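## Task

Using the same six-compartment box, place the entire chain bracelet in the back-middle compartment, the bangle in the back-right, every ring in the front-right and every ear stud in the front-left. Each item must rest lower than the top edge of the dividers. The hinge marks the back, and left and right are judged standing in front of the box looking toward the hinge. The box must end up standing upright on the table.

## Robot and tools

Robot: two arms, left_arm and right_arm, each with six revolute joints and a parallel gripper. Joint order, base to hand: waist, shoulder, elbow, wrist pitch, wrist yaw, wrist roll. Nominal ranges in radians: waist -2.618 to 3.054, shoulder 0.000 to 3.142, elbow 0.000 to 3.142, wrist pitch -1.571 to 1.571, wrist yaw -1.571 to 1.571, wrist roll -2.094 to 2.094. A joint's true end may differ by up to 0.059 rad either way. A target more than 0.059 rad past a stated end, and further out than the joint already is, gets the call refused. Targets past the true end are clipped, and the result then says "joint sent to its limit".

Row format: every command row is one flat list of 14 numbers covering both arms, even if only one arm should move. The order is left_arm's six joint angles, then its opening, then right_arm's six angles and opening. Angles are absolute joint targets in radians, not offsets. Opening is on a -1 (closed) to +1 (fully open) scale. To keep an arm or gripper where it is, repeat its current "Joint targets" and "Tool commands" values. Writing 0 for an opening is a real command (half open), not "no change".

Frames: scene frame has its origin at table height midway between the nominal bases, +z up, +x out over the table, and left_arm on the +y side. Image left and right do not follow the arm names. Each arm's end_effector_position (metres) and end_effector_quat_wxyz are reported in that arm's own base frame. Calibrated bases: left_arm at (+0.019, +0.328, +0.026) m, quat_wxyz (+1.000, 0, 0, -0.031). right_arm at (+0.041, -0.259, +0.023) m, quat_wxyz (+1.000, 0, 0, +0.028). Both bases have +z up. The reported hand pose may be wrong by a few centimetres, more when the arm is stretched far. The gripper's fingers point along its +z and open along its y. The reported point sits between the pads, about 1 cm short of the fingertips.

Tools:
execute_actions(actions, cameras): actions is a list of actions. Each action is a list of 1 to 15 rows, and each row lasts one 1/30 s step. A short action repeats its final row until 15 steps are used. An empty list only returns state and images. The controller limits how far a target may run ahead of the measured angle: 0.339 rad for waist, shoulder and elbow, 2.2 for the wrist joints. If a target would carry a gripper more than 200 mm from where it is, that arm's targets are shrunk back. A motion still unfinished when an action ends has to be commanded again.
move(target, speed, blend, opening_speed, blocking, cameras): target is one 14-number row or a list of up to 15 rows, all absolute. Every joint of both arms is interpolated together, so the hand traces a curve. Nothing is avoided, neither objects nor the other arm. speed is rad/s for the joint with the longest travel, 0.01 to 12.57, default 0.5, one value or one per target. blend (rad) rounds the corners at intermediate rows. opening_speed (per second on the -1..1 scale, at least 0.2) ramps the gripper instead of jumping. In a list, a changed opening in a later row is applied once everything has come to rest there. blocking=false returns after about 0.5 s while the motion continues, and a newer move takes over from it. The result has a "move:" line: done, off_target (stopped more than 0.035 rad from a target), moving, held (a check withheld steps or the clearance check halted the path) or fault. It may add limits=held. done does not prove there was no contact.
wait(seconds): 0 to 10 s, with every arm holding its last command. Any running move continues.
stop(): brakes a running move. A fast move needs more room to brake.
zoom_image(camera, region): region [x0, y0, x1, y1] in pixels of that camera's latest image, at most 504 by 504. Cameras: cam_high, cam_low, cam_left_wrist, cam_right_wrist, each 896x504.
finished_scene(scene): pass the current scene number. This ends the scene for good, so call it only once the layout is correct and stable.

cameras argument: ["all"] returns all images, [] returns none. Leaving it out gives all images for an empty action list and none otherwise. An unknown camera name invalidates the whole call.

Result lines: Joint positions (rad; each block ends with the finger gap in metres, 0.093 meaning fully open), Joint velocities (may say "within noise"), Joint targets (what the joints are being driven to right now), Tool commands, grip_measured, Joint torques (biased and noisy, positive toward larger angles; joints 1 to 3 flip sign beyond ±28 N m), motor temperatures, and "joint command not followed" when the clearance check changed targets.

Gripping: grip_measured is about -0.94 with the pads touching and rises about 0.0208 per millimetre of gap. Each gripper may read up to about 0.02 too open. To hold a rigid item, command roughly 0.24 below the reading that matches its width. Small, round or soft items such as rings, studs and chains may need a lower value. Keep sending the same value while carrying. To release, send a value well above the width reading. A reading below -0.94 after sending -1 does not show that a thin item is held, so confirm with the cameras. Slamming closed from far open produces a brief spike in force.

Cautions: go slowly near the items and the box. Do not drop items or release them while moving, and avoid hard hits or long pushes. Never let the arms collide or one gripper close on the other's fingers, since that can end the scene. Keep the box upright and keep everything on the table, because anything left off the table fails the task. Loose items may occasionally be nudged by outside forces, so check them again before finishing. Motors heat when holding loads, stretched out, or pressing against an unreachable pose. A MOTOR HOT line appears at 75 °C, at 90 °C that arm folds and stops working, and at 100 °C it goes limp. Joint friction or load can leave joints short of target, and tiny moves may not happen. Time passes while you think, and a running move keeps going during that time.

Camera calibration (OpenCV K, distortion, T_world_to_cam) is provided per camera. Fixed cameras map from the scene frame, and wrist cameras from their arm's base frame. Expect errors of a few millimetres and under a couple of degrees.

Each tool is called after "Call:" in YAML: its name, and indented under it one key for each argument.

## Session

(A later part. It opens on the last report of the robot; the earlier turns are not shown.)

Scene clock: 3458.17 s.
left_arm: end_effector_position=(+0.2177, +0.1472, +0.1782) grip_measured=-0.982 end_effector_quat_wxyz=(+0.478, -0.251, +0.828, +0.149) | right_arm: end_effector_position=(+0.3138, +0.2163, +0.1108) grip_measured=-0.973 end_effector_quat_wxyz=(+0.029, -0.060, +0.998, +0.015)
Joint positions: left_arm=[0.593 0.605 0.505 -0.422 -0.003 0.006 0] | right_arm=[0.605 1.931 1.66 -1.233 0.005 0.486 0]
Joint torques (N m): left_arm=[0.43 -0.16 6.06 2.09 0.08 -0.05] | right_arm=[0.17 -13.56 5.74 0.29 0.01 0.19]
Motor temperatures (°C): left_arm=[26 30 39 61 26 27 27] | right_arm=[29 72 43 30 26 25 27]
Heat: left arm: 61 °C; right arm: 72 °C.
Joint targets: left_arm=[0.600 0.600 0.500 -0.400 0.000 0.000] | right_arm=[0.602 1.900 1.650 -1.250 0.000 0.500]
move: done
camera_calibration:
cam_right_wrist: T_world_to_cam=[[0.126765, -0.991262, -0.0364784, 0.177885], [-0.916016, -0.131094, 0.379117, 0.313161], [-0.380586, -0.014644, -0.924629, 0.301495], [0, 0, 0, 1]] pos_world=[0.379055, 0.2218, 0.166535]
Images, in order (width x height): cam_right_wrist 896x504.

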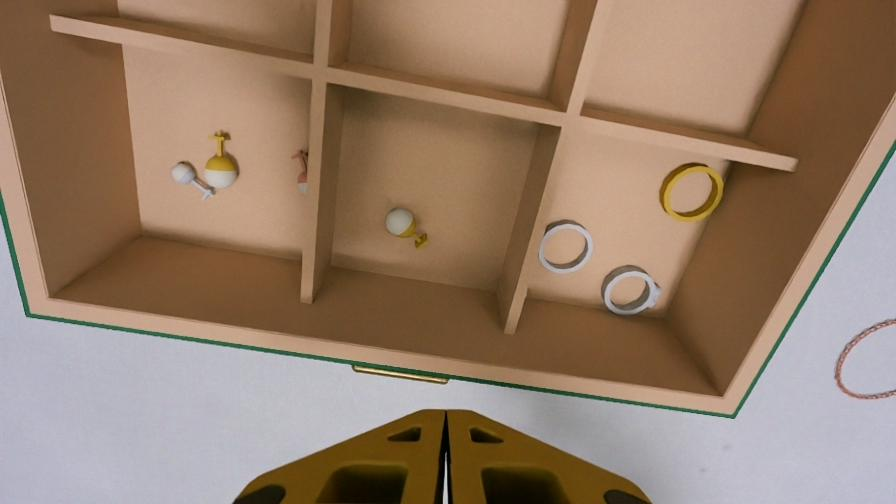

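Call:
move:
  target: [0.6,0.6,0.5,-0.4,0,0,-1,0.632,2.175,1.735,-1.17,0,0.65,-1]
  speed: 0.3
  cameras: ["cam_right_wrist"]

Scene clock: 3476.90 s.
left_arm: end_effector_position=(+0.2177, +0.1472, +0.1782) grip_measured=-0.982 end_effector_quat_wxyz=(+0.478, -0.251, +0.828, +0.149) | right_arm: end_effector_position=(+0.3225, +0.2324, +0.0389) grip_measured=-0.973 end_effector_quat_wxyz=(-0.026, +0.005, +0.999, -0.022)
Joint positions: left_arm=[0.593 0.605 0.505 -0.422 -0.003 0.006 0] | right_arm=[0.626 2.162 1.714 -1.191 0.005 0.636 0]
Joint torques (N m): left_arm=[0.43 -0.17 6.08 2.09 0.08 -0.04] | right_arm=[0.96 -11 8.17 0.36 0.01 0.17]
Motor temperatures (°C): left_arm=[26 30 39 61 26 27 27] | right_arm=[29 77 42 30 26 25 27]
Heat: left arm: 61 °C; right arm: 77 °C. Fold the right arm in close to its base, or ease its load, before you think long.
Joint targets: left_arm=[0.600 0.600 0.500 -0.400 0.000 0.000] | right_arm=[0.632 2.175 1.735 -1.170 0.000 0.650]
MOTOR HOT: the shoulder of the right arm reports 77 °C; the controller's stop level is 90 °C. To cool a motor, set the load down, stop pushing, or move to a pose that needs little force.
move: done
camera_calibration:
cam_right_wrist: T_world_to_cam=[[-0.00225133, -0.999443, 0.0332963, 0.231005], [-0.876725, 0.0179878, 0.480655, 0.299207], [-0.480986, -0.0281096, -0.876277, 0.2722], [0, 0, 0, 1]] pos_world=[0.393766, 0.233146, 0.0870158]
Images, in order (width x height): cam_right_wrist 896x504.

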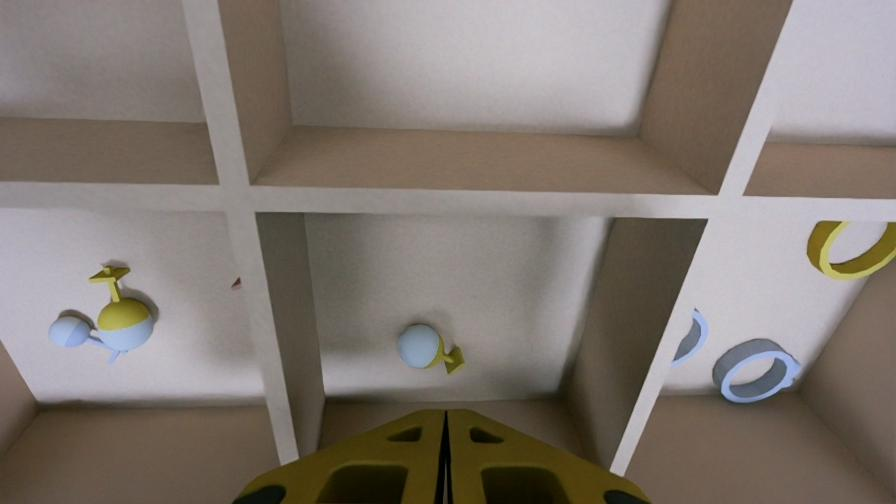

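Call:
move:
  target: [0.6,0.6,0.5,-0.4,0,0,-1,0.632,2.23,1.68,-1.10,0,0.65,-1]
  speed: 0.2

Call:
move:
  target: [0.6,0.6,0.5,-0.4,0,0,-1,0.562,2.247,1.704,-1.11,0,0.65,-1]
  speed: 0.1

Call:
move:
  target: [0.6,0.6,0.5,-0.4,0,0,-1,0.602,1.9,1.65,-1.25,0,0.65,-1]
  speed: 0.4
  cameras: ["cam_right_wrist"]

Scene clock: 3489.63 s.
left_arm: end_effector_position=(+0.2177, +0.1472, +0.1782) grip_measured=-0.982 end_effector_quat_wxyz=(+0.478, -0.251, +0.828, +0.149) | right_arm: end_effector_position=(+0.3255, +0.2343, +0.0143) grip_measured=-0.973 end_effector_quat_wxyz=(-0.030, +0.005, +0.999, -0.025)
Joint positions: left_arm=[0.593 0.605 0.505 -0.422 -0.003 0.006 0] | right_arm=[0.626 2.21 1.691 -1.13 0.006 0.637 0]
Joint torques (N m): left_arm=[0.44 -0.16 6.08 2.09 0.08 -0.05] | right_arm=[0.98 -10.69 5.04 0.47 0.05 0.19]
Motor temperatures (°C): left_arm=[26 30 39 61 26 27 27] | right_arm=[29 75 42 30 26 25 27]
Heat: left arm: 61 °C; right arm: 75 °C. Fold the right arm in close to its base, or ease its load, before you think long.
Joint targets: left_arm=[0.600 0.600 0.500 -0.400 0.000 0.000] | right_arm=[0.632 2.230 1.680 -1.100 0.000 0.650]
MOTOR HOT: still on. The shoulder of the right arm reports 75 °C.
move: done
camera_calibration:
cam_left_wrist: T_world_to_cam=[[0.563868, -0.825858, 0.00345807, -0.001794], [-0.655169, -0.449869, -0.606936, 0.359078], [0.502798, 0.339966, -0.794743, 0.0629852], [0, 0, 0, 1]] pos_world=[0.2046, 0.138644, 0.268001]
cam_right_wrist: T_world_to_cam=[[-0.00265015, -0.999183, 0.0403274, 0.233673], [-0.873017, 0.0219789, 0.487194, 0.311394], [-0.487683, -0.0339154, -0.872362, 0.255596], [0, 0, 0, 1]] pos_world=[0.397121, 0.235306, 0.0618395]

Scene clock: 3490.67 s.
left_arm: end_effector_position=(+0.2177, +0.1472, +0.1782) grip_measured=-0.982 end_effector_quat_wxyz=(+0.478, -0.251, +0.828, +0.149) | right_arm: end_effector_position=(+0.3379, +0.2150, +0.0079) grip_measured=-0.973 end_effector_quat_wxyz=(-0.037, +0.035, +0.998, -0.026)
Joint positions: left_arm=[0.593 0.605 0.505 -0.422 -0.003 0.006 0] | right_arm=[0.567 2.226 1.691 -1.125 0.002 0.637 0]
Joint torques (N m): left_arm=[0.43 -0.16 6.06 2.09 0.08 -0.05] | right_arm=[0.03 -10.65 7.25 0.28 0.04 0.19]
Motor temperatures (°C): left_arm=[26 30 39 61 26 27 27] | right_arm=[29 75 42 30 26 25 27]
Heat: left arm: 61 °C; right arm: 75 °C. Fold the right arm in close to its base, or ease its load, before you think long.
Joint targets: left_arm=[0.600 0.600 0.500 -0.400 0.000 0.000] | right_arm=[0.562 2.247 1.704 -1.110 0.000 0.650]
MOTOR HOT: still on. The shoulder of the right arm reports 75 °C.
move: done
camera_calibration:
cam_left_wrist: T_world_to_cam=[[0.563868, -0.825858, 0.00345807, -0.001794], [-0.655169, -0.449869, -0.606936, 0.359078], [0.502798, 0.339966, -0.794743, 0.0629852], [0, 0, 0, 1]] pos_world=[0.2046, 0.138644, 0.268001]
cam_right_wrist: T_world_to_cam=[[-0.0615306, -0.99714, 0.0438858, 0.23408], [-0.864139, 0.0752237, 0.4976, 0.311181], [-0.499478, -0.00730574, -0.866296, 0.253714], [0, 0, 0, 1]] pos_world=[0.410031, 0.211856, 0.0546748]

Scene clock: 3492.10 s.
left_arm: end_effector_position=(+0.2177, +0.1472, +0.1782) grip_measured=-0.982 end_effector_quat_wxyz=(+0.478, -0.251, +0.828, +0.149) | right_arm: end_effector_position=(+0.3157, +0.2141, +0.1144) grip_measured=-0.973 end_effector_quat_wxyz=(+0.032, +0.020, +0.999, +0.022)
Joint positions: left_arm=[0.593 0.605 0.505 -0.422 -0.003 0.006 0] | right_arm=[0.597 1.921 1.66 -1.232 0.002 0.637 0]
Joint torques (N m): left_arm=[0.44 -0.14 6.08 2.09 0.08 -0.05] | right_arm=[0.95 -12.56 5.72 0.31 0.05 0.18]
Motor temperatures (°C): left_arm=[26 30 39 61 26 27 27] | right_arm=[29 75 42 30 26 25 27]
Heat: left arm: 61 °C; right arm: 75 °C. Fold the right arm in close to its base, or ease its load, before you think long.
Joint targets: left_arm=[0.600 0.600 0.500 -0.400 0.000 0.000] | right_arm=[0.602 1.900 1.650 -1.250 0.000 0.650]
MOTOR HOT: still on. The shoulder of the right arm reports 75 °C.
move: done
camera_calibration:
cam_right_wrist: T_world_to_cam=[[-0.0314649, -0.998031, -0.054258, 0.229042], [-0.926388, 0.00873955, 0.376468, 0.286833], [-0.375252, 0.0621095, -0.924839, 0.287389], [0, 0, 0, 1]] pos_world=[0.380769, 0.208235, 0.170232]
Images, in order (width x height): cam_right_wrist 896x504.

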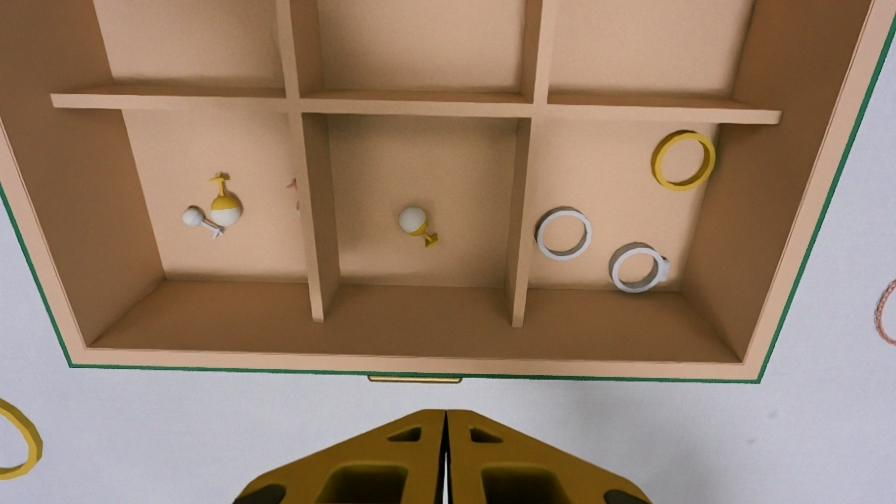

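Call:
move:
  target:
    - [0.6,0.6,0.5,-0.4,0,0,-1,0.6,1.6,1.6,-1.4,0,0.3,-1]
    - [0.6,0.6,0.5,-0.4,0,0,-1,0.55,0.6,0.5,-0.4,0,0.3,-0.66]
  speed: 0.8

Call:
wait:
  seconds: 10

Call:
wait:
  seconds: 10

Call:
wait:
  seconds: 10

Call:
wait:
  seconds: 10

Call:
move:
  target:
    - [0.6,0.6,0.5,-0.4,0,0,-1,0.6,1.75,1.6,-1.35,0,0.3,-0.66]
    - [0.6,0.6,0.5,-0.4,0,0,-1,0.625,2.175,1.735,-1.17,0,-0.15,-0.66]
  speed: [0.8,0.5]
  cameras: ["cam_right_wrist"]

Scene clock: 3510.30 s.
left_arm: end_effector_position=(+0.2177, +0.1472, +0.1782) grip_measured=-0.982 end_effector_quat_wxyz=(+0.478, -0.251, +0.828, +0.149) | right_arm: end_effector_position=(+0.2233, +0.1386, +0.1795) grip_measured=-0.662 end_effector_quat_wxyz=(+0.455, -0.106, +0.859, +0.210)
Joint positions: left_arm=[0.593 0.605 0.505 -0.422 -0.003 0.006 0] | right_arm=[0.557 0.605 0.51 -0.425 0.002 0.311 0.013]
Joint torques (N m): left_arm=[0.43 -0.16 6.06 2.09 0.08 -0.05] | right_arm=[-0.09 -0.47 7.12 2.4 0.01 -0.08]
Motor temperatures (°C): left_arm=[26 30 39 61 26 27 27] | right_arm=[29 72 42 30 26 25 27]
Heat: left arm: 61 °C; right arm: 72 °C. Fold the right arm in close to its base, or ease its load, before you think long.
Joint targets: left_arm=[0.600 0.600 0.500 -0.400 0.000 0.000] | right_arm=[0.550 0.600 0.500 -0.400 0.000 0.300]
MOTOR HOT: still on. The shoulder of the right arm reports 72 °C.
move: done
camera_calibration:
cam_left_wrist: T_world_to_cam=[[0.563868, -0.825858, 0.00345807, -0.001794], [-0.655169, -0.449869, -0.606936, 0.359078], [0.502798, 0.339966, -0.794743, 0.0629852], [0, 0, 0, 1]] pos_world=[0.2046, 0.138644, 0.268001]
cam_right_wrist: T_world_to_cam=[[0.383952, -0.884699, -0.264364, 0.0836276], [-0.823854, -0.198952, -0.530738, 0.346174], [0.416948, 0.421575, -0.805251, 0.0694618], [0, 0, 0, 1]] pos_world=[0.224126, 0.113574, 0.26177]

Scene clock: 3520.30 s.
left_arm: end_effector_position=(+0.2177, +0.1472, +0.1782) grip_measured=-0.982 end_effector_quat_wxyz=(+0.478, -0.251, +0.828, +0.149) | right_arm: end_effector_position=(+0.2236, +0.1388, +0.1800) grip_measured=-0.662 end_effector_quat_wxyz=(+0.456, -0.106, +0.858, +0.211)
Joint positions: left_arm=[0.593 0.605 0.505 -0.422 -0.003 0.006 0] | right_arm=[0.557 0.605 0.51 -0.422 0.002 0.311 0.013]
Joint torques (N m): left_arm=[0.44 -0.16 6.08 2.09 0.08 -0.05] | right_arm=[-0.08 -0.49 7.12 2.39 0.01 -0.08]
Motor temperatures (°C): left_arm=[26 30 39 61 26 27 27] | right_arm=[29 68 42 33 26 25 27]
Heat: left arm: 61 °C; right arm: 68 °C.
Joint targets: left_arm=[0.600 0.600 0.500 -0.400 0.000 0.000] | right_arm=[0.550 0.600 0.500 -0.400 0.000 0.300]
Tool commands: left_gripper/opening=-1.0 right_gripper/opening=-0.66
MOTOR HOT: cleared for the motors of the right arm.
wait: 10.00 s; at rest by 0.17 s
camera_calibration:
cam_left_wrist: T_world_to_cam=[[0.563868, -0.825858, 0.00345807, -0.001794], [-0.655169, -0.449869, -0.606936, 0.359078], [0.502798, 0.339966, -0.794743, 0.0629852], [0, 0, 0, 1]] pos_world=[0.2046, 0.138644, 0.268001]
cam_right_wrist: T_world_to_cam=[[0.384396, -0.884402, -0.264711, 0.0837836], [-0.82286, -0.198253, -0.532538, 0.34659], [0.418498, 0.422526, -0.803947, 0.0689453], [0, 0, 0, 1]] pos_world=[0.224136, 0.11368, 0.262179]

Scene clock: 3530.30 s.
left_arm: end_effector_position=(+0.2177, +0.1472, +0.1782) grip_measured=-0.982 end_effector_quat_wxyz=(+0.478, -0.251, +0.828, +0.149) | right_arm: end_effector_position=(+0.2236, +0.1388, +0.1801) grip_measured=-0.662 end_effector_quat_wxyz=(+0.456, -0.105, +0.858, +0.211)
Joint positions: left_arm=[0.593 0.605 0.505 -0.422 -0.003 0.006 0] | right_arm=[0.557 0.605 0.51 -0.422 0.002 0.311 0.013]
Joint torques (N m): left_arm=[0.43 -0.16 6.06 2.09 0.08 -0.05] | right_arm=[-0.08 -0.5 7.12 2.38 0.01 -0.09]
Motor temperatures (°C): left_arm=[26 30 39 61 26 27 27] | right_arm=[29 65 42 35 26 25 27]
Heat: left arm: 61 °C; right arm: 65 °C.
Joint targets: left_arm=[0.600 0.600 0.500 -0.400 0.000 0.000] | right_arm=[0.550 0.600 0.500 -0.400 0.000 0.300]
Tool commands: left_gripper/opening=-1.0 right_gripper/opening=-0.66
wait: 10.00 s; at rest by 0.17 s
camera_calibration:
cam_left_wrist: T_world_to_cam=[[0.563868, -0.825858, 0.00345807, -0.001794], [-0.655169, -0.449869, -0.606936, 0.359078], [0.502798, 0.339966, -0.794743, 0.0629852], [0, 0, 0, 1]] pos_world=[0.2046, 0.138644, 0.268001]
cam_right_wrist: T_world_to_cam=[[0.3845, -0.884341, -0.264767, 0.0837952], [-0.82267, -0.198147, -0.532872, 0.346679], [0.418777, 0.422705, -0.803708, 0.06888], [0, 0, 0, 1]] pos_world=[0.224138, 0.113681, 0.262281]

Scene clock: 3540.30 s.
left_arm: end_effector_position=(+0.2177, +0.1472, +0.1782) grip_measured=-0.982 end_effector_quat_wxyz=(+0.478, -0.251, +0.828, +0.149) | right_arm: end_effector_position=(+0.2236, +0.1388, +0.1802) grip_measured=-0.662 end_effector_quat_wxyz=(+0.456, -0.105, +0.858, +0.211)
Joint positions: left_arm=[0.593 0.605 0.505 -0.422 -0.003 0.006 0] | right_arm=[0.557 0.605 0.51 -0.422 0.002 0.311 0.013]
Joint torques (N m): left_arm=[0.43 -0.16 6.08 2.09 0.08 -0.05] | right_arm=[-0.08 -0.49 7.12 2.38 0.01 -0.08]
Motor temperatures (°C): left_arm=[26 30 39 61 26 27 27] | right_arm=[29 62 42 36 26 25 27]
Heat: left arm: 61 °C; right arm: 62 °C.
Joint targets: left_arm=[0.600 0.600 0.500 -0.400 0.000 0.000] | right_arm=[0.550 0.600 0.500 -0.400 0.000 0.300]
Tool commands: left_gripper/opening=-1.0 right_gripper/opening=-0.66
wait: 10.00 s; at rest by 0.17 s
camera_calibration:
cam_left_wrist: T_world_to_cam=[[0.563868, -0.825858, 0.00345807, -0.001794], [-0.655169, -0.449869, -0.606936, 0.359078], [0.502798, 0.339966, -0.794743, 0.0629852], [0, 0, 0, 1]] pos_world=[0.2046, 0.138644, 0.268001]
cam_right_wrist: T_world_to_cam=[[0.384641, -0.884257, -0.26484, 0.0837621], [-0.822503, -0.198099, -0.533147, 0.346846], [0.418974, 0.422902, -0.803501, 0.0687979], [0, 0, 0, 1]] pos_world=[0.224239, 0.113682, 0.262383]

Scene clock: 3550.30 s.
left_arm: end_effector_position=(+0.2177, +0.1472, +0.1782) grip_measured=-0.982 end_effector_quat_wxyz=(+0.478, -0.251, +0.828, +0.149) | right_arm: end_effector_position=(+0.2236, +0.1388, +0.1802) grip_measured=-0.662 end_effector_quat_wxyz=(+0.456, -0.105, +0.858, +0.211)
Joint positions: left_arm=[0.593 0.605 0.505 -0.422 -0.003 0.006 0] | right_arm=[0.557 0.605 0.51 -0.422 0.002 0.311 0.013]
Joint torques (N m): left_arm=[0.43 -0.16 6.06 2.09 0.08 -0.04] | right_arm=[-0.08 -0.49 7.13 2.38 0.01 -0.08]
Motor temperatures (°C): left_arm=[26 30 39 61 26 27 27] | right_arm=[29 60 42 37 26 25 27]
Heat: left arm: 61 °C; right arm: 60 °C.
Joint targets: left_arm=[0.600 0.600 0.500 -0.400 0.000 0.000] | right_arm=[0.550 0.600 0.500 -0.400 0.000 0.300]
Tool commands: left_gripper/opening=-1.0 right_gripper/opening=-0.66
wait: 10.00 s; at rest by 0.17 s
camera_calibration:
cam_left_wrist: T_world_to_cam=[[0.563868, -0.825858, 0.00345807, -0.001794], [-0.655169, -0.449869, -0.606936, 0.359078], [0.502798, 0.339966, -0.794743, 0.0629852], [0, 0, 0, 1]] pos_world=[0.2046, 0.138644, 0.268001]
cam_right_wrist: T_world_to_cam=[[0.384641, -0.884257, -0.26484, 0.0837621], [-0.822503, -0.198099, -0.533147, 0.346846], [0.418974, 0.422902, -0.803501, 0.0687979], [0, 0, 0, 1]] pos_world=[0.224239, 0.113682, 0.262383]

Scene clock: 3553.57 s.
left_arm: end_effector_position=(+0.2177, +0.1472, +0.1782) grip_measured=-0.982 end_effector_quat_wxyz=(+0.478, -0.251, +0.828, +0.149) | right_arm: end_effector_position=(+0.3239, +0.2305, +0.0378) grip_measured=-0.662 end_effector_quat_wxyz=(-0.034, -0.369, +0.929, -0.009)
Joint positions: left_arm=[0.593 0.605 0.505 -0.422 -0.003 0.006 0] | right_arm=[0.619 2.165 1.714 -1.19 0.002 -0.137 0.013]
Joint torques (N m): left_arm=[0.43 -0.16 6.06 2.09 0.08 -0.05] | right_arm=[0.98 -11.34 8.13 0.41 0.02 -0.06]
Motor temperatures (°C): left_arm=[26 30 39 61 26 27 27] | right_arm=[29 60 42 36 26 25 27]
Heat: left arm: 61 °C; right arm: 60 °C.
Joint targets: left_arm=[0.600 0.600 0.500 -0.400 0.000 0.000] | right_arm=[0.625 2.175 1.735 -1.170 0.000 -0.150]
move: done
camera_calibration:
cam_right_wrist: T_world_to_cam=[[0.689987, -0.723578, -0.0187662, -0.0567148], [-0.621919, -0.605913, 0.49607, 0.361575], [-0.370316, -0.330611, -0.86808, 0.305369], [0, 0, 0, 1]] pos_world=[0.377086, 0.279004, 0.0846536]
Images, in order (width x height): cam_right_wrist 896x504.

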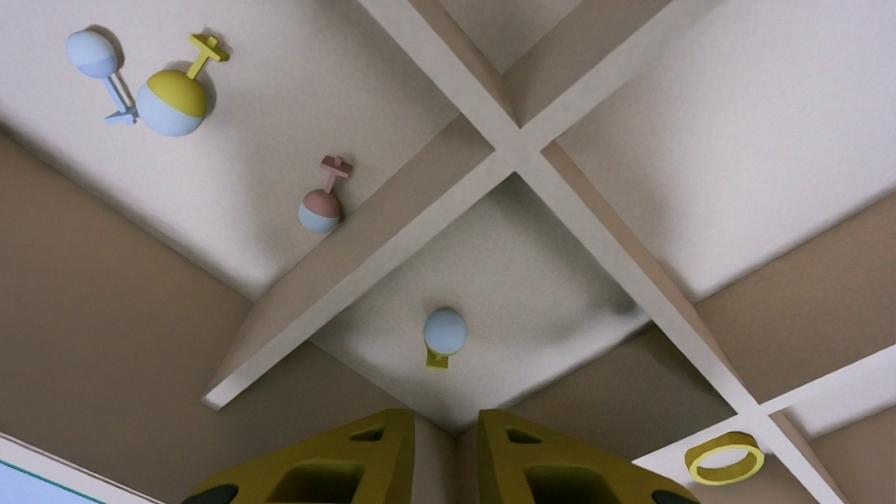

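Call:
move:
  target: [0.6,0.6,0.5,-0.4,0,0,-1,0.627,2.229,1.677,-1.095,0,-0.15,-0.66]
  speed: 0.12
  cameras: ["cam_right_wrist"]

Scene clock: 3564.07 s.
left_arm: end_effector_position=(+0.2177, +0.1472, +0.1782) grip_measured=-0.982 end_effector_quat_wxyz=(+0.478, -0.251, +0.828, +0.149) | right_arm: end_effector_position=(+0.3266, +0.2319, +0.0159) grip_measured=-0.662 end_effector_quat_wxyz=(-0.037, -0.370, +0.928, -0.011)
Joint positions: left_arm=[0.593 0.605 0.505 -0.422 -0.003 0.006 0] | right_arm=[0.619 2.205 1.689 -1.132 0.004 -0.139 0.013]
Joint torques (N m): left_arm=[0.43 -0.16 6.06 2.09 0.08 -0.05] | right_arm=[1.16 -10.14 4.93 0.56 -0.02 -0.06]
Motor temperatures (°C): left_arm=[26 30 39 61 26 27 27] | right_arm=[29 64 43 34 26 25 27]
Heat: left arm: 61 °C; right arm: 64 °C.
Joint targets: left_arm=[0.600 0.600 0.500 -0.400 0.000 0.000] | right_arm=[0.627 2.229 1.677 -1.095 0.000 -0.150]
move: off_target (right_arm); right_arm: the wrist pitch is farthest, 0.037 rad from its target
camera_calibration:
cam_right_wrist: T_world_to_cam=[[0.691399, -0.72226, -0.0175867, -0.0586864], [-0.618501, -0.604304, 0.502269, 0.373447], [-0.373396, -0.33639, -0.864533, 0.290072], [0, 0, 0, 1]] pos_world=[0.379865, 0.280866, 0.0621741]
Images, in order (width x height): cam_right_wrist 896x504.

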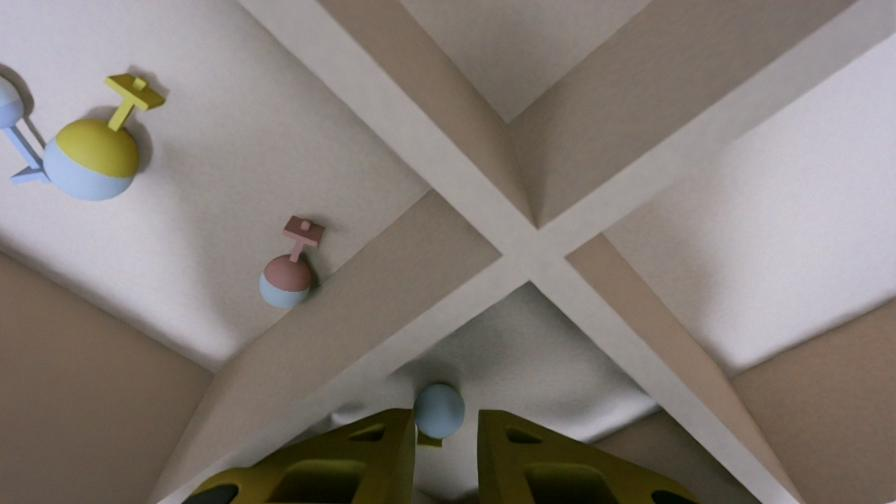

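Call:
move:
  target: [0.6,0.6,0.5,-0.4,0,0,-1,0.627,2.241,1.675,-1.077,0,-0.15,-0.66]
  speed: 0.1
  cameras: ["cam_right_wrist"]

Call:
move:
  target: [0.6,0.6,0.5,-0.4,0,0,-1,0.627,2.241,1.675,-1.077,0,-0.15,-1]
  opening_speed: 0.4

Call:
move:
  target:
    - [0.6,0.6,0.5,-0.4,0,0,-1,0.627,2.15,1.735,-1.2,0,-0.15,-1]
    - [0.6,0.6,0.5,-0.4,0,0,-1,0.627,1.95,1.7,-1.2,0,-0.15,-1]
  speed: 0.25
  cameras: ["cam_right_wrist"]

Scene clock: 3573.63 s.
left_arm: end_effector_position=(+0.2177, +0.1472, +0.1782) grip_measured=-0.982 end_effector_quat_wxyz=(+0.478, -0.251, +0.828, +0.149) | right_arm: end_effector_position=(+0.3268, +0.2321, +0.0157) grip_measured=-0.662 end_effector_quat_wxyz=(-0.036, -0.371, +0.928, -0.011)
Joint positions: left_arm=[0.593 0.605 0.505 -0.422 -0.003 0.006 0] | right_arm=[0.619 2.205 1.689 -1.13 0.004 -0.141 0.013]
Joint torques (N m): left_arm=[0.43 -0.16 6.08 2.09 0.08 -0.05] | right_arm=[1.16 -9.14 4.74 0.74 -0.02 0.01]
Motor temperatures (°C): left_arm=[26 30 39 61 26 27 27] | right_arm=[29 66 42 33 26 25 27]
Heat: left arm: 61 °C; right arm: 66 °C.
Joint targets: left_arm=[0.600 0.600 0.500 -0.400 0.000 0.000] | right_arm=[0.627 2.241 1.675 -1.077 0.000 -0.150]
move: off_target (right_arm); right_arm: the wrist pitch is farthest, 0.053 rad from its target
camera_calibration:
cam_right_wrist: T_world_to_cam=[[0.693355, -0.72038, -0.0176245, -0.0598177], [-0.617258, -0.606367, 0.50131, 0.373915], [-0.371821, -0.336707, -0.865088, 0.289649], [0, 0, 0, 1]] pos_world=[0.379975, 0.281165, 0.0620709]
Images, in order (width x height): cam_right_wrist 896x504.

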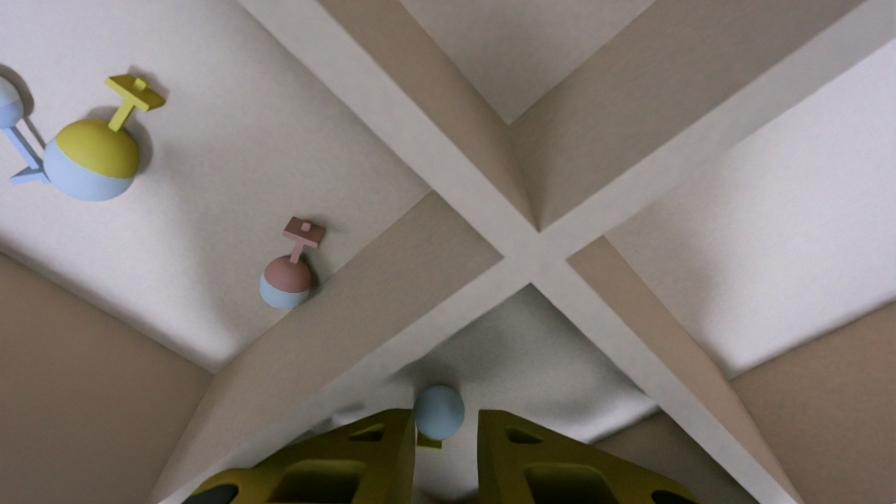

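Scene clock: 3574.70 s.
left_arm: end_effector_position=(+0.2177, +0.1472, +0.1782) grip_measured=-0.982 end_effector_quat_wxyz=(+0.478, -0.251, +0.828, +0.149) | right_arm: end_effector_position=(+0.3287, +0.2334, +0.0142) grip_measured=-0.973 end_effector_quat_wxyz=(-0.033, -0.371, +0.928, -0.010)
Joint positions: left_arm=[0.593 0.605 0.505 -0.422 -0.003 0.006 0] | right_arm=[0.619 2.209 1.689 -1.12 0.004 -0.142 0]
Joint torques (N m): left_arm=[0.43 -0.16 6.08 2.09 0.08 -0.05] | right_arm=[1.16 -9.5 4.75 0.64 -0.02 -0.03]
Motor temperatures (°C): left_arm=[26 30 39 61 26 27 27] | right_arm=[29 66 42 33 26 25 27]
Heat: left arm: 61 °C; right arm: 66 °C.
Joint targets: left_arm=[0.600 0.600 0.500 -0.400 0.000 0.000] | right_arm=[0.627 2.241 1.675 -1.077 0.000 -0.150]
move: off_target (right_arm); right_arm: the wrist pitch is farthest, 0.043 rad from its target
camera_calibration:
cam_left_wrist: T_world_to_cam=[[0.563868, -0.825858, 0.00345807, -0.001794], [-0.655169, -0.449869, -0.606936, 0.359078], [0.502798, 0.339966, -0.794743, 0.0629852], [0, 0, 0, 1]] pos_world=[0.2046, 0.138644, 0.268001]
cam_right_wrist: T_world_to_cam=[[0.693711, -0.720063, -0.0165783, -0.0603779], [-0.620013, -0.60872, 0.495018, 0.378106], [-0.366536, -0.333121, -0.868724, 0.286996], [0, 0, 0, 1]] pos_world=[0.38151, 0.282289, 0.0611503]

Scene clock: 3576.43 s.
left_arm: end_effector_position=(+0.2177, +0.1472, +0.1782) grip_measured=-0.982 end_effector_quat_wxyz=(+0.478, -0.251, +0.828, +0.149) | right_arm: end_effector_position=(+0.3309, +0.2350, +0.1093) grip_measured=-0.973 end_effector_quat_wxyz=(+0.060, -0.371, +0.927, +0.013)
Joint positions: left_arm=[0.593 0.605 0.505 -0.422 -0.003 0.006 0] | right_arm=[0.619 1.975 1.71 -1.183 0.004 -0.142 0]
Joint torques (N m): left_arm=[0.44 -0.16 6.06 2.09 0.08 -0.05] | right_arm=[1.14 -13.42 5.75 0.42 -0.02 -0.03]
Motor temperatures (°C): left_arm=[26 30 39 61 26 27 27] | right_arm=[29 67 42 33 26 25 27]
Heat: left arm: 61 °C; right arm: 67 °C.
Joint targets: left_arm=[0.600 0.600 0.500 -0.400 0.000 0.000] | right_arm=[0.627 1.950 1.700 -1.200 0.000 -0.150]
move: done
camera_calibration:
cam_right_wrist: T_world_to_cam=[[0.694105, -0.719779, 0.0116589, -0.0625069], [-0.683938, -0.654316, 0.322645, 0.383998], [-0.224605, -0.231923, -0.946448, 0.308726], [0, 0, 0, 1]] pos_world=[0.375358, 0.277865, 0.169027]
Images, in order (width x height): cam_right_wrist 896x504.

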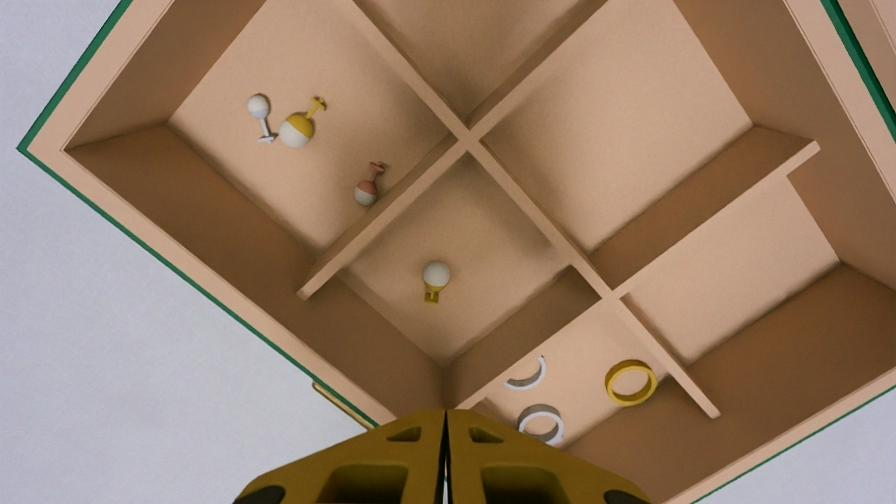

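Call:
move:
  target: [0.6,0.6,0.5,-0.4,0,0,-1,0.627,2.175,1.735,-1.17,0,-0.15,-1]
  speed: 0.3
  cameras: ["cam_right_wrist"]

Scene clock: 3589.83 s.
left_arm: end_effector_position=(+0.2177, +0.1472, +0.1782) grip_measured=-0.982 end_effector_quat_wxyz=(+0.478, -0.251, +0.828, +0.149) | right_arm: end_effector_position=(+0.3254, +0.2311, +0.0386) grip_measured=-0.973 end_effector_quat_wxyz=(-0.029, -0.371, +0.928, -0.009)
Joint positions: left_arm=[0.593 0.605 0.505 -0.422 -0.003 0.006 0] | right_arm=[0.619 2.162 1.714 -1.184 0.004 -0.142 0]
Joint torques (N m): left_arm=[0.43 -0.16 6.06 2.09 0.08 -0.05] | right_arm=[1.16 -11.11 8.18 0.35 -0.02 -0.03]
Motor temperatures (°C): left_arm=[26 30 39 61 26 27 27] | right_arm=[29 72 42 32 26 25 27]
Heat: left arm: 61 °C; right arm: 72 °C.
Joint targets: left_arm=[0.600 0.600 0.500 -0.400 0.000 0.000] | right_arm=[0.627 2.175 1.735 -1.170 0.000 -0.150]
move: done
camera_calibration:
cam_right_wrist: T_world_to_cam=[[0.693843, -0.719957, -0.0155967, -0.0595795], [-0.622697, -0.610708, 0.489167, 0.364145], [-0.361705, -0.329693, -0.872051, 0.303983], [0, 0, 0, 1]] pos_world=[0.378043, 0.279712, 0.0860315]
Images, in order (width x height): cam_right_wrist 896x504.

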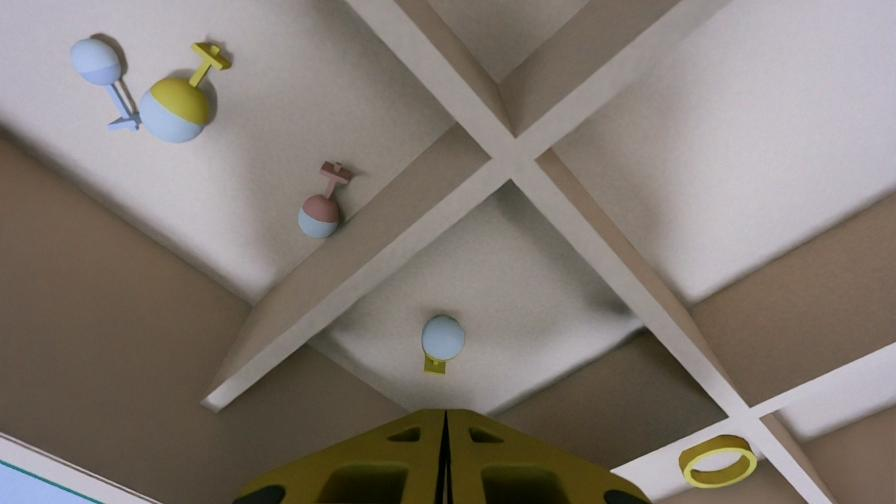

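Call:
move:
  target: [0.6,0.6,0.5,-0.4,0,0,-1,0.627,2.236,1.679,-1.085,0,-0.15,-1]
  speed: 0.2

Call:
move:
  target: [0.6,0.6,0.5,-0.4,0,0,-1,0.567,2.247,1.697,-1.091,0,-0.15,-1]
  speed: 0.06

Call:
move:
  target: [0.6,0.6,0.5,-0.4,0,0,-1,0.6,2.175,1.735,-1.17,0,-0.15,-0.68]
  speed: 0.3
  cameras: ["cam_right_wrist"]

Scene clock: 3601.07 s.
left_arm: end_effector_position=(+0.2177, +0.1472, +0.1782) grip_measured=-0.982 end_effector_quat_wxyz=(+0.478, -0.251, +0.828, +0.149) | right_arm: end_effector_position=(+0.3300, +0.2340, +0.0142) grip_measured=-0.973 end_effector_quat_wxyz=(-0.031, -0.371, +0.928, -0.010)
Joint positions: left_arm=[0.593 0.605 0.505 -0.422 -0.003 0.006 0] | right_arm=[0.619 2.211 1.694 -1.118 0.006 -0.142 0]
Joint torques (N m): left_arm=[0.43 -0.17 6.08 2.09 0.08 -0.05] | right_arm=[1.16 -10.22 4.75 0.55 -0.03 -0.03]
Motor temperatures (°C): left_arm=[26 30 39 61 26 27 27] | right_arm=[29 70 42 32 26 25 27]
Heat: left arm: 61 °C; right arm: 70 °C.
Joint targets: left_arm=[0.600 0.600 0.500 -0.400 0.000 0.000] | right_arm=[0.627 2.236 1.679 -1.085 0.000 -0.150]
move: done
camera_calibration:
cam_left_wrist: T_world_to_cam=[[0.563868, -0.825858, 0.00345807, -0.001794], [-0.655169, -0.449869, -0.606936, 0.359078], [0.502798, 0.339966, -0.794743, 0.0629852], [0, 0, 0, 1]] pos_world=[0.2046, 0.138644, 0.268001]
cam_right_wrist: T_world_to_cam=[[0.693889, -0.719942, -0.0142044, -0.0610362], [-0.621823, -0.609035, 0.492353, 0.380032], [-0.363117, -0.332806, -0.87028, 0.286596], [0, 0, 0, 1]] pos_world=[0.382733, 0.282891, 0.0614418]

Scene clock: 3602.40 s.
left_arm: end_effector_position=(+0.2177, +0.1472, +0.1782) grip_measured=-0.982 end_effector_quat_wxyz=(+0.478, -0.251, +0.828, +0.149) | right_arm: end_effector_position=(+0.3393, +0.2229, +0.0128) grip_measured=-0.973 end_effector_quat_wxyz=(-0.030, -0.353, +0.935, -0.006)
Joint positions: left_arm=[0.593 0.605 0.505 -0.422 -0.003 0.006 0] | right_arm=[0.58 2.215 1.694 -1.111 -0.002 -0.142 0]
Joint torques (N m): left_arm=[0.44 -0.16 6.08 2.09 0.08 -0.05] | right_arm=[-0.62 -9.54 6.46 0.41 0.04 -0.03]
Motor temperatures (°C): left_arm=[26 30 39 61 26 27 27] | right_arm=[29 70 42 32 26 25 27]
Heat: left arm: 61 °C; right arm: 70 °C.
Joint targets: left_arm=[0.600 0.600 0.500 -0.400 0.000 0.000] | right_arm=[0.567 2.247 1.697 -1.091 0.000 -0.150]
move: done
camera_calibration:
cam_left_wrist: T_world_to_cam=[[0.563868, -0.825858, 0.00345807, -0.001794], [-0.655169, -0.449869, -0.606936, 0.359078], [0.502798, 0.339966, -0.794743, 0.0629852], [0, 0, 0, 1]] pos_world=[0.2046, 0.138644, 0.268001]
cam_right_wrist: T_world_to_cam=[[0.664924, -0.7466, -0.0215574, -0.059644], [-0.644777, -0.58833, 0.487986, 0.382961], [-0.377013, -0.310574, -0.872585, 0.284778], [0, 0, 0, 1]] pos_world=[0.393948, 0.269222, 0.0603275]

Scene clock: 3603.33 s.
left_arm: end_effector_position=(+0.2177, +0.1472, +0.1782) grip_measured=-0.982 end_effector_quat_wxyz=(+0.478, -0.251, +0.828, +0.149) | right_arm: end_effector_position=(+0.3328, +0.2264, +0.0186) grip_measured=-0.682 end_effector_quat_wxyz=(-0.040, -0.359, +0.932, -0.005)
Joint positions: left_arm=[0.593 0.605 0.505 -0.422 -0.003 0.006 0] | right_arm=[0.594 2.214 1.715 -1.153 -0.008 -0.142 0.012]
Joint torques (N m): left_arm=[0.43 -0.16 6.08 2.09 0.08 -0.05] | right_arm=[0.98 -16.28 8.03 0.01 0.09 -0.03]
Motor temperatures (°C): left_arm=[26 30 39 61 26 27 27] | right_arm=[29 70 42 32 26 25 27]
Heat: left arm: 61 °C; right arm: 70 °C.
Joint targets: left_arm=[0.600 0.600 0.500 -0.400 0.000 0.000] | right_arm=[0.600 2.175 1.735 -1.170 0.000 -0.150]
move: off_target (right_arm); right_arm: the shoulder is farthest, 0.039 rad from its target
camera_calibration:
cam_right_wrist: T_world_to_cam=[[0.674653, -0.737537, -0.0297076, -0.0576341], [-0.626997, -0.593847, 0.504204, 0.373027], [-0.389511, -0.321536, -0.863074, 0.294963], [0, 0, 0, 1]] pos_world=[0.387661, 0.273855, 0.0647807]
Images, in order (width x height): cam_right_wrist 896x504.

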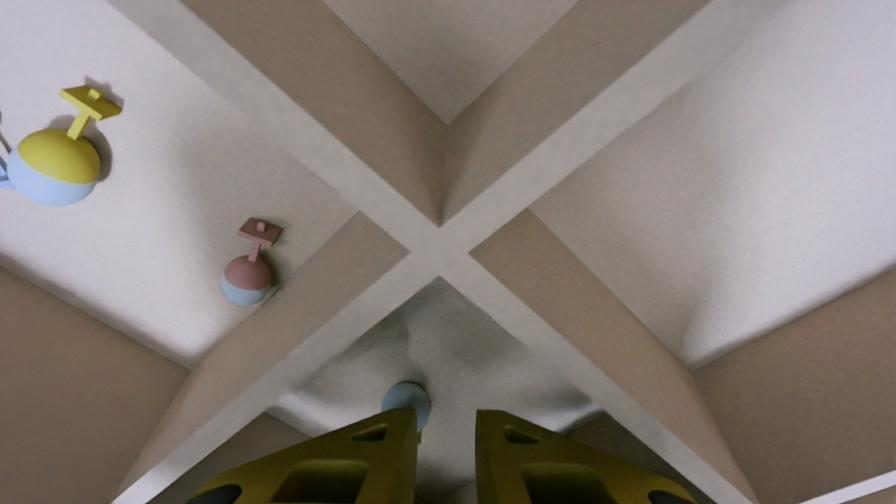

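Call:
move:
  target:
    - [0.6,0.6,0.5,-0.4,0,0,-1,0.6,2.11,1.72,-1.22,0,-0.15,-0.68]
    - [0.6,0.6,0.5,-0.4,0,0,-1,0.545,2.165,1.735,-1.21,-0.2,-0.23,-0.68]
  speed: 0.3
  cameras: ["cam_right_wrist"]

Scene clock: 3619.37 s.
left_arm: end_effector_position=(+0.2177, +0.1472, +0.1782) grip_measured=-0.982 end_effector_quat_wxyz=(+0.478, -0.251, +0.828, +0.149) | right_arm: end_effector_position=(+0.3218, +0.2346, +0.0479) grip_measured=-0.682 end_effector_quat_wxyz=(-0.045, -0.370, +0.924, +0.088)
Joint positions: left_arm=[0.593 0.605 0.505 -0.422 -0.003 0.006 0] | right_arm=[0.55 2.147 1.715 -1.199 -0.189 -0.216 0.012]
Joint torques (N m): left_arm=[0.44 -0.16 6.08 2.09 0.08 -0.05] | right_arm=[0.03 -10.43 8.14 0.1 -0.22 -0.11]
Motor temperatures (°C): left_arm=[26 30 39 61 26 27 27] | right_arm=[29 73 42 31 26 25 27]
Heat: left arm: 61 °C; right arm: 73 °C.
Joint targets: left_arm=[0.600 0.600 0.500 -0.400 0.000 0.000] | right_arm=[0.545 2.165 1.735 -1.210 -0.200 -0.230]
move: done
camera_calibration:
cam_right_wrist: T_world_to_cam=[[0.678157, -0.705449, -0.20602, -0.0436231], [-0.579338, -0.685642, 0.440752, 0.365451], [-0.452184, -0.179544, -0.873667, 0.305919], [0, 0, 0, 1]] pos_world=[0.379635, 0.274721, 0.0972109]
Images, in order (width x height): cam_right_wrist 896x504.

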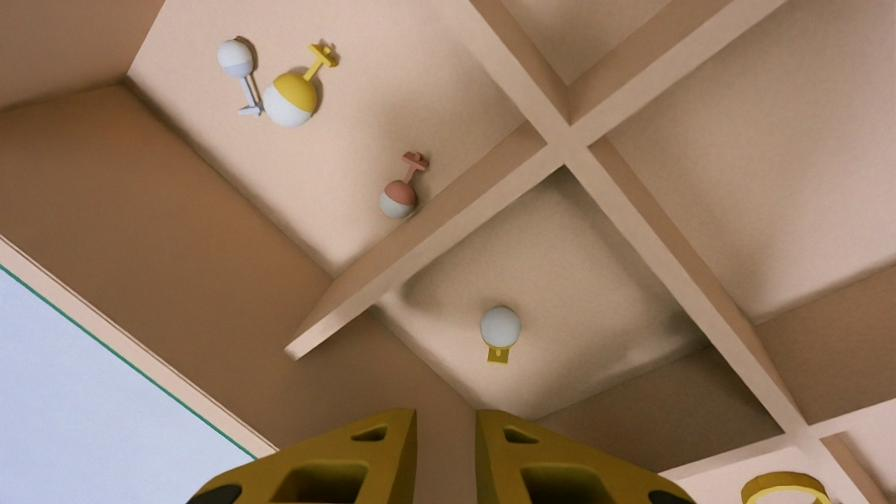

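Call:
move:
  target:
    - [0.6,0.6,0.5,-0.4,0,0,-1,0.527,2.17,1.73,-1.20,-0.2,-0.23,-0.68]
    - [0.6,0.6,0.5,-0.4,0,0,-1,0.529,2.22,1.66,-1.08,-0.2,-0.23,-0.68]
  speed: 0.12
  cameras: ["cam_right_wrist"]

Scene clock: 3630.03 s.
left_arm: end_effector_position=(+0.2177, +0.1472, +0.1782) grip_measured=-0.982 end_effector_quat_wxyz=(+0.478, -0.251, +0.828, +0.149) | right_arm: end_effector_position=(+0.3295, +0.2305, +0.0149) grip_measured=-0.682 end_effector_quat_wxyz=(-0.049, -0.360, +0.927, +0.089)
Joint positions: left_arm=[0.593 0.605 0.505 -0.422 -0.003 0.006 0] | right_arm=[0.531 2.202 1.668 -1.106 -0.191 -0.217 0.012]
Joint torques (N m): left_arm=[0.43 -0.16 6.08 2.09 0.08 -0.05] | right_arm=[0.29 -10.74 5.3 0.45 -0.21 -0.09]
Motor temperatures (°C): left_arm=[26 30 39 61 26 27 27] | right_arm=[29 72 42 31 26 25 27]
Heat: left arm: 61 °C; right arm: 72 °C.
Joint targets: left_arm=[0.600 0.600 0.500 -0.400 0.000 0.000] | right_arm=[0.529 2.220 1.660 -1.080 -0.200 -0.230]
move: done
camera_calibration:
cam_right_wrist: T_world_to_cam=[[0.66307, -0.7186, -0.209647, -0.0503957], [-0.588568, -0.673538, 0.44714, 0.381877], [-0.46252, -0.173094, -0.869548, 0.281701], [0, 0, 0, 1]] pos_world=[0.388469, 0.269755, 0.0636342]
Images, in order (width x height): cam_right_wrist 896x504.

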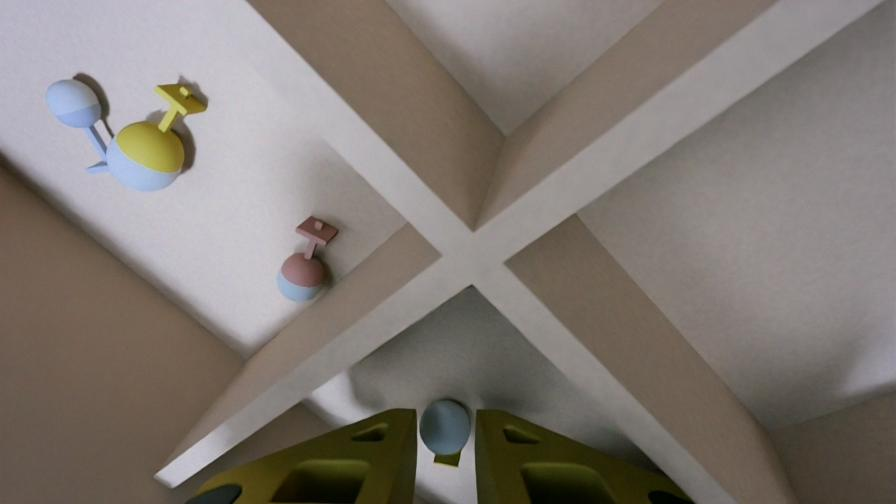

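Call:
move:
  target: [0.6,0.6,0.5,-0.4,0,0,-1,0.529,2.229,1.652,-1.06,-0.2,-0.23,-0.68]
  speed: 0.1
  cameras: ["cam_right_wrist"]

Call:
move:
  target: [0.6,0.6,0.5,-0.4,0,0,-1,0.529,2.229,1.652,-1.06,-0.2,-0.23,-1]
  opening_speed: 0.4
  cameras: ["cam_right_wrist"]

Scene clock: 3639.47 s.
left_arm: end_effector_position=(+0.2177, +0.1472, +0.1782) grip_measured=-0.982 end_effector_quat_wxyz=(+0.478, -0.251, +0.828, +0.149) | right_arm: end_effector_position=(+0.3289, +0.2307, +0.0108) grip_measured=-0.682 end_effector_quat_wxyz=(-0.050, -0.360, +0.927, +0.090)
Joint positions: left_arm=[0.593 0.605 0.505 -0.422 -0.003 0.006 0] | right_arm=[0.531 2.208 1.66 -1.095 -0.194 -0.217 0.012]
Joint torques (N m): left_arm=[0.43 -0.16 6.06 2.09 0.08 -0.05] | right_arm=[0.29 -10.45 5.2 0.52 -0.17 -0.09]
Motor temperatures (°C): left_arm=[26 30 39 61 26 27 27] | right_arm=[29 71 42 31 26 25 27]
Heat: left arm: 61 °C; right arm: 71 °C.
Joint targets: left_arm=[0.600 0.600 0.500 -0.400 0.000 0.000] | right_arm=[0.529 2.229 1.652 -1.060 -0.200 -0.230]
move: done
camera_calibration:
cam_right_wrist: T_world_to_cam=[[0.662081, -0.718491, -0.213117, -0.0503554], [-0.586991, -0.67396, 0.448574, 0.382992], [-0.46593, -0.171895, -0.867964, 0.278785], [0, 0, 0, 1]] pos_world=[0.388046, 0.269863, 0.0594432]
Images, in order (width x height): cam_right_wrist 896x504.

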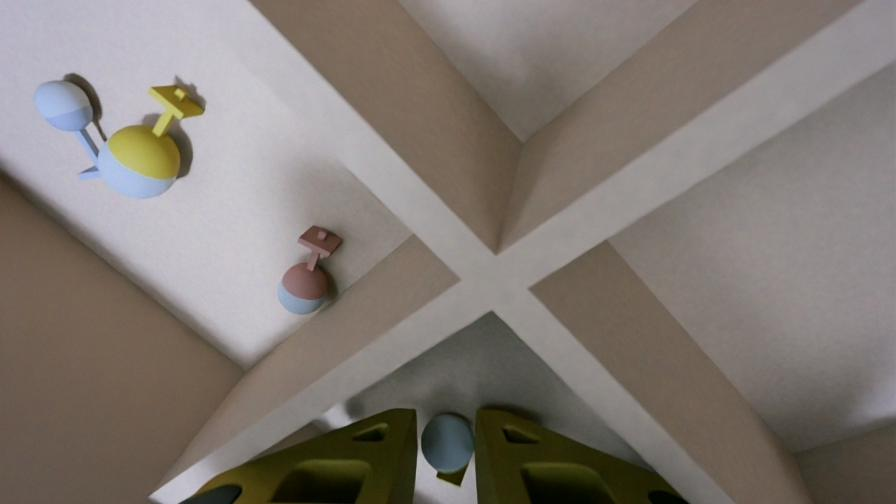

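Scene clock: 3640.63 s.
left_arm: end_effector_position=(+0.2177, +0.1472, +0.1782) grip_measured=-0.982 end_effector_quat_wxyz=(+0.478, -0.251, +0.828, +0.149) | right_arm: end_effector_position=(+0.3296, +0.2311, +0.0108) grip_measured=-0.884 end_effector_quat_wxyz=(-0.048, -0.360, +0.927, +0.090)
Joint positions: left_arm=[0.593 0.605 0.505 -0.422 -0.003 0.006 0] | right_arm=[0.531 2.208 1.66 -1.091 -0.194 -0.217 0.003]
Joint torques (N m): left_arm=[0.43 -0.16 6.06 2.09 0.08 -0.05] | right_arm=[0.29 -10.47 5.29 0.52 -0.18 -0.09]
Motor temperatures (°C): left_arm=[26 30 39 61 26 27 27] | right_arm=[29 71 42 31 26 25 27]
Heat: left arm: 61 °C; right arm: 71 °C.
Joint targets: left_arm=[0.600 0.600 0.500 -0.400 0.000 0.000] | right_arm=[0.529 2.229 1.652 -1.060 -0.200 -0.230]
move: done
camera_calibration:
cam_right_wrist: T_world_to_cam=[[0.662744, -0.718095, -0.212392, -0.0508424], [-0.588304, -0.674764, 0.445637, 0.384322], [-0.463324, -0.170392, -0.869654, 0.277927], [0, 0, 0, 1]] pos_world=[0.388564, 0.270173, 0.0596337]
Images, in order (width x height): cam_right_wrist 896x504.

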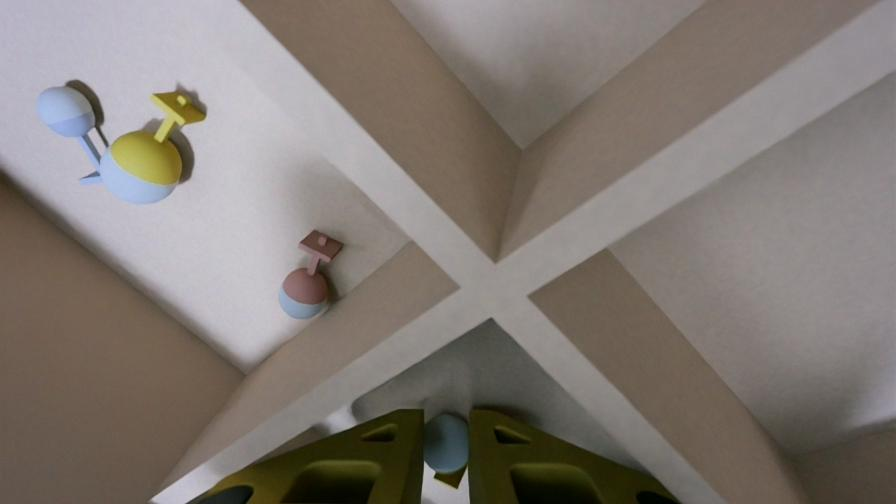

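Call:
move:
  target:
    - [0.6,0.6,0.5,-0.4,0,0,-1,0.529,2.15,1.75,-1.22,-0.2,-0.23,-1]
    - [0.6,0.6,0.5,-0.4,0,0,-1,0.6,1.97,1.75,-1.25,-0.1,-0.2,-1]
  speed: 0.25
  cameras: ["cam_right_wrist"]

Scene clock: 3648.87 s.
left_arm: end_effector_position=(+0.2177, +0.1472, +0.1782) grip_measured=-0.982 end_effector_quat_wxyz=(+0.478, -0.251, +0.828, +0.149) | right_arm: end_effector_position=(+0.3200, +0.2387, +0.1066) grip_measured=-0.902 end_effector_quat_wxyz=(+0.025, -0.393, +0.917, +0.060)
Joint positions: left_arm=[0.593 0.605 0.505 -0.422 -0.003 0.006 0] | right_arm=[0.595 1.997 1.731 -1.232 -0.108 -0.211 0.002]
Joint torques (N m): left_arm=[0.44 -0.16 6.08 2.09 0.08 -0.05] | right_arm=[0.88 -13.81 8.4 0.34 -0.03 0.15]
Motor temperatures (°C): left_arm=[26 30 39 61 26 27 27] | right_arm=[29 71 42 31 26 25 28]
Heat: left arm: 61 °C; right arm: 71 °C.
Joint targets: left_arm=[0.600 0.600 0.500 -0.400 0.000 0.000] | right_arm=[0.600 1.970 1.750 -1.250 -0.100 -0.200]
move: done
camera_calibration:
cam_right_wrist: T_world_to_cam=[[0.729198, -0.677044, -0.0994058, -0.0618633], [-0.61268, -0.710651, 0.345831, 0.36812], [-0.304786, -0.191275, -0.933016, 0.319118], [0, 0, 0, 1]] pos_world=[0.367913, 0.28076, 0.164285]
Images, in order (width x height): cam_right_wrist 896x504.

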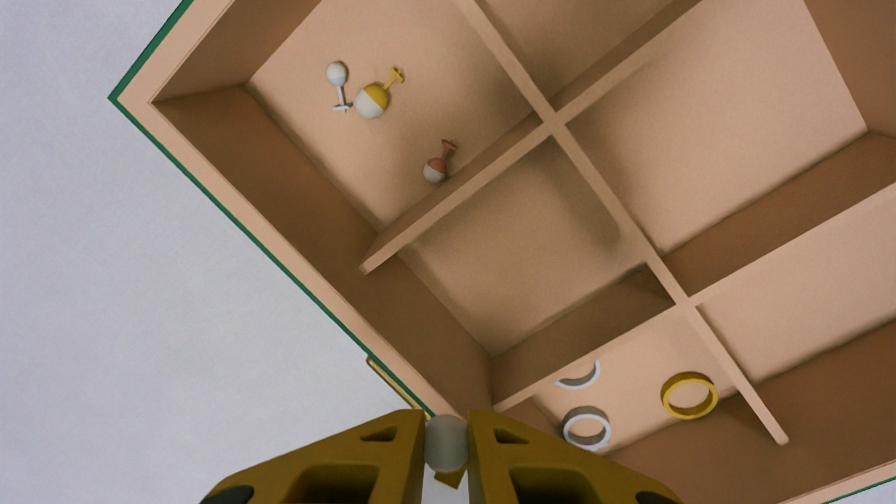

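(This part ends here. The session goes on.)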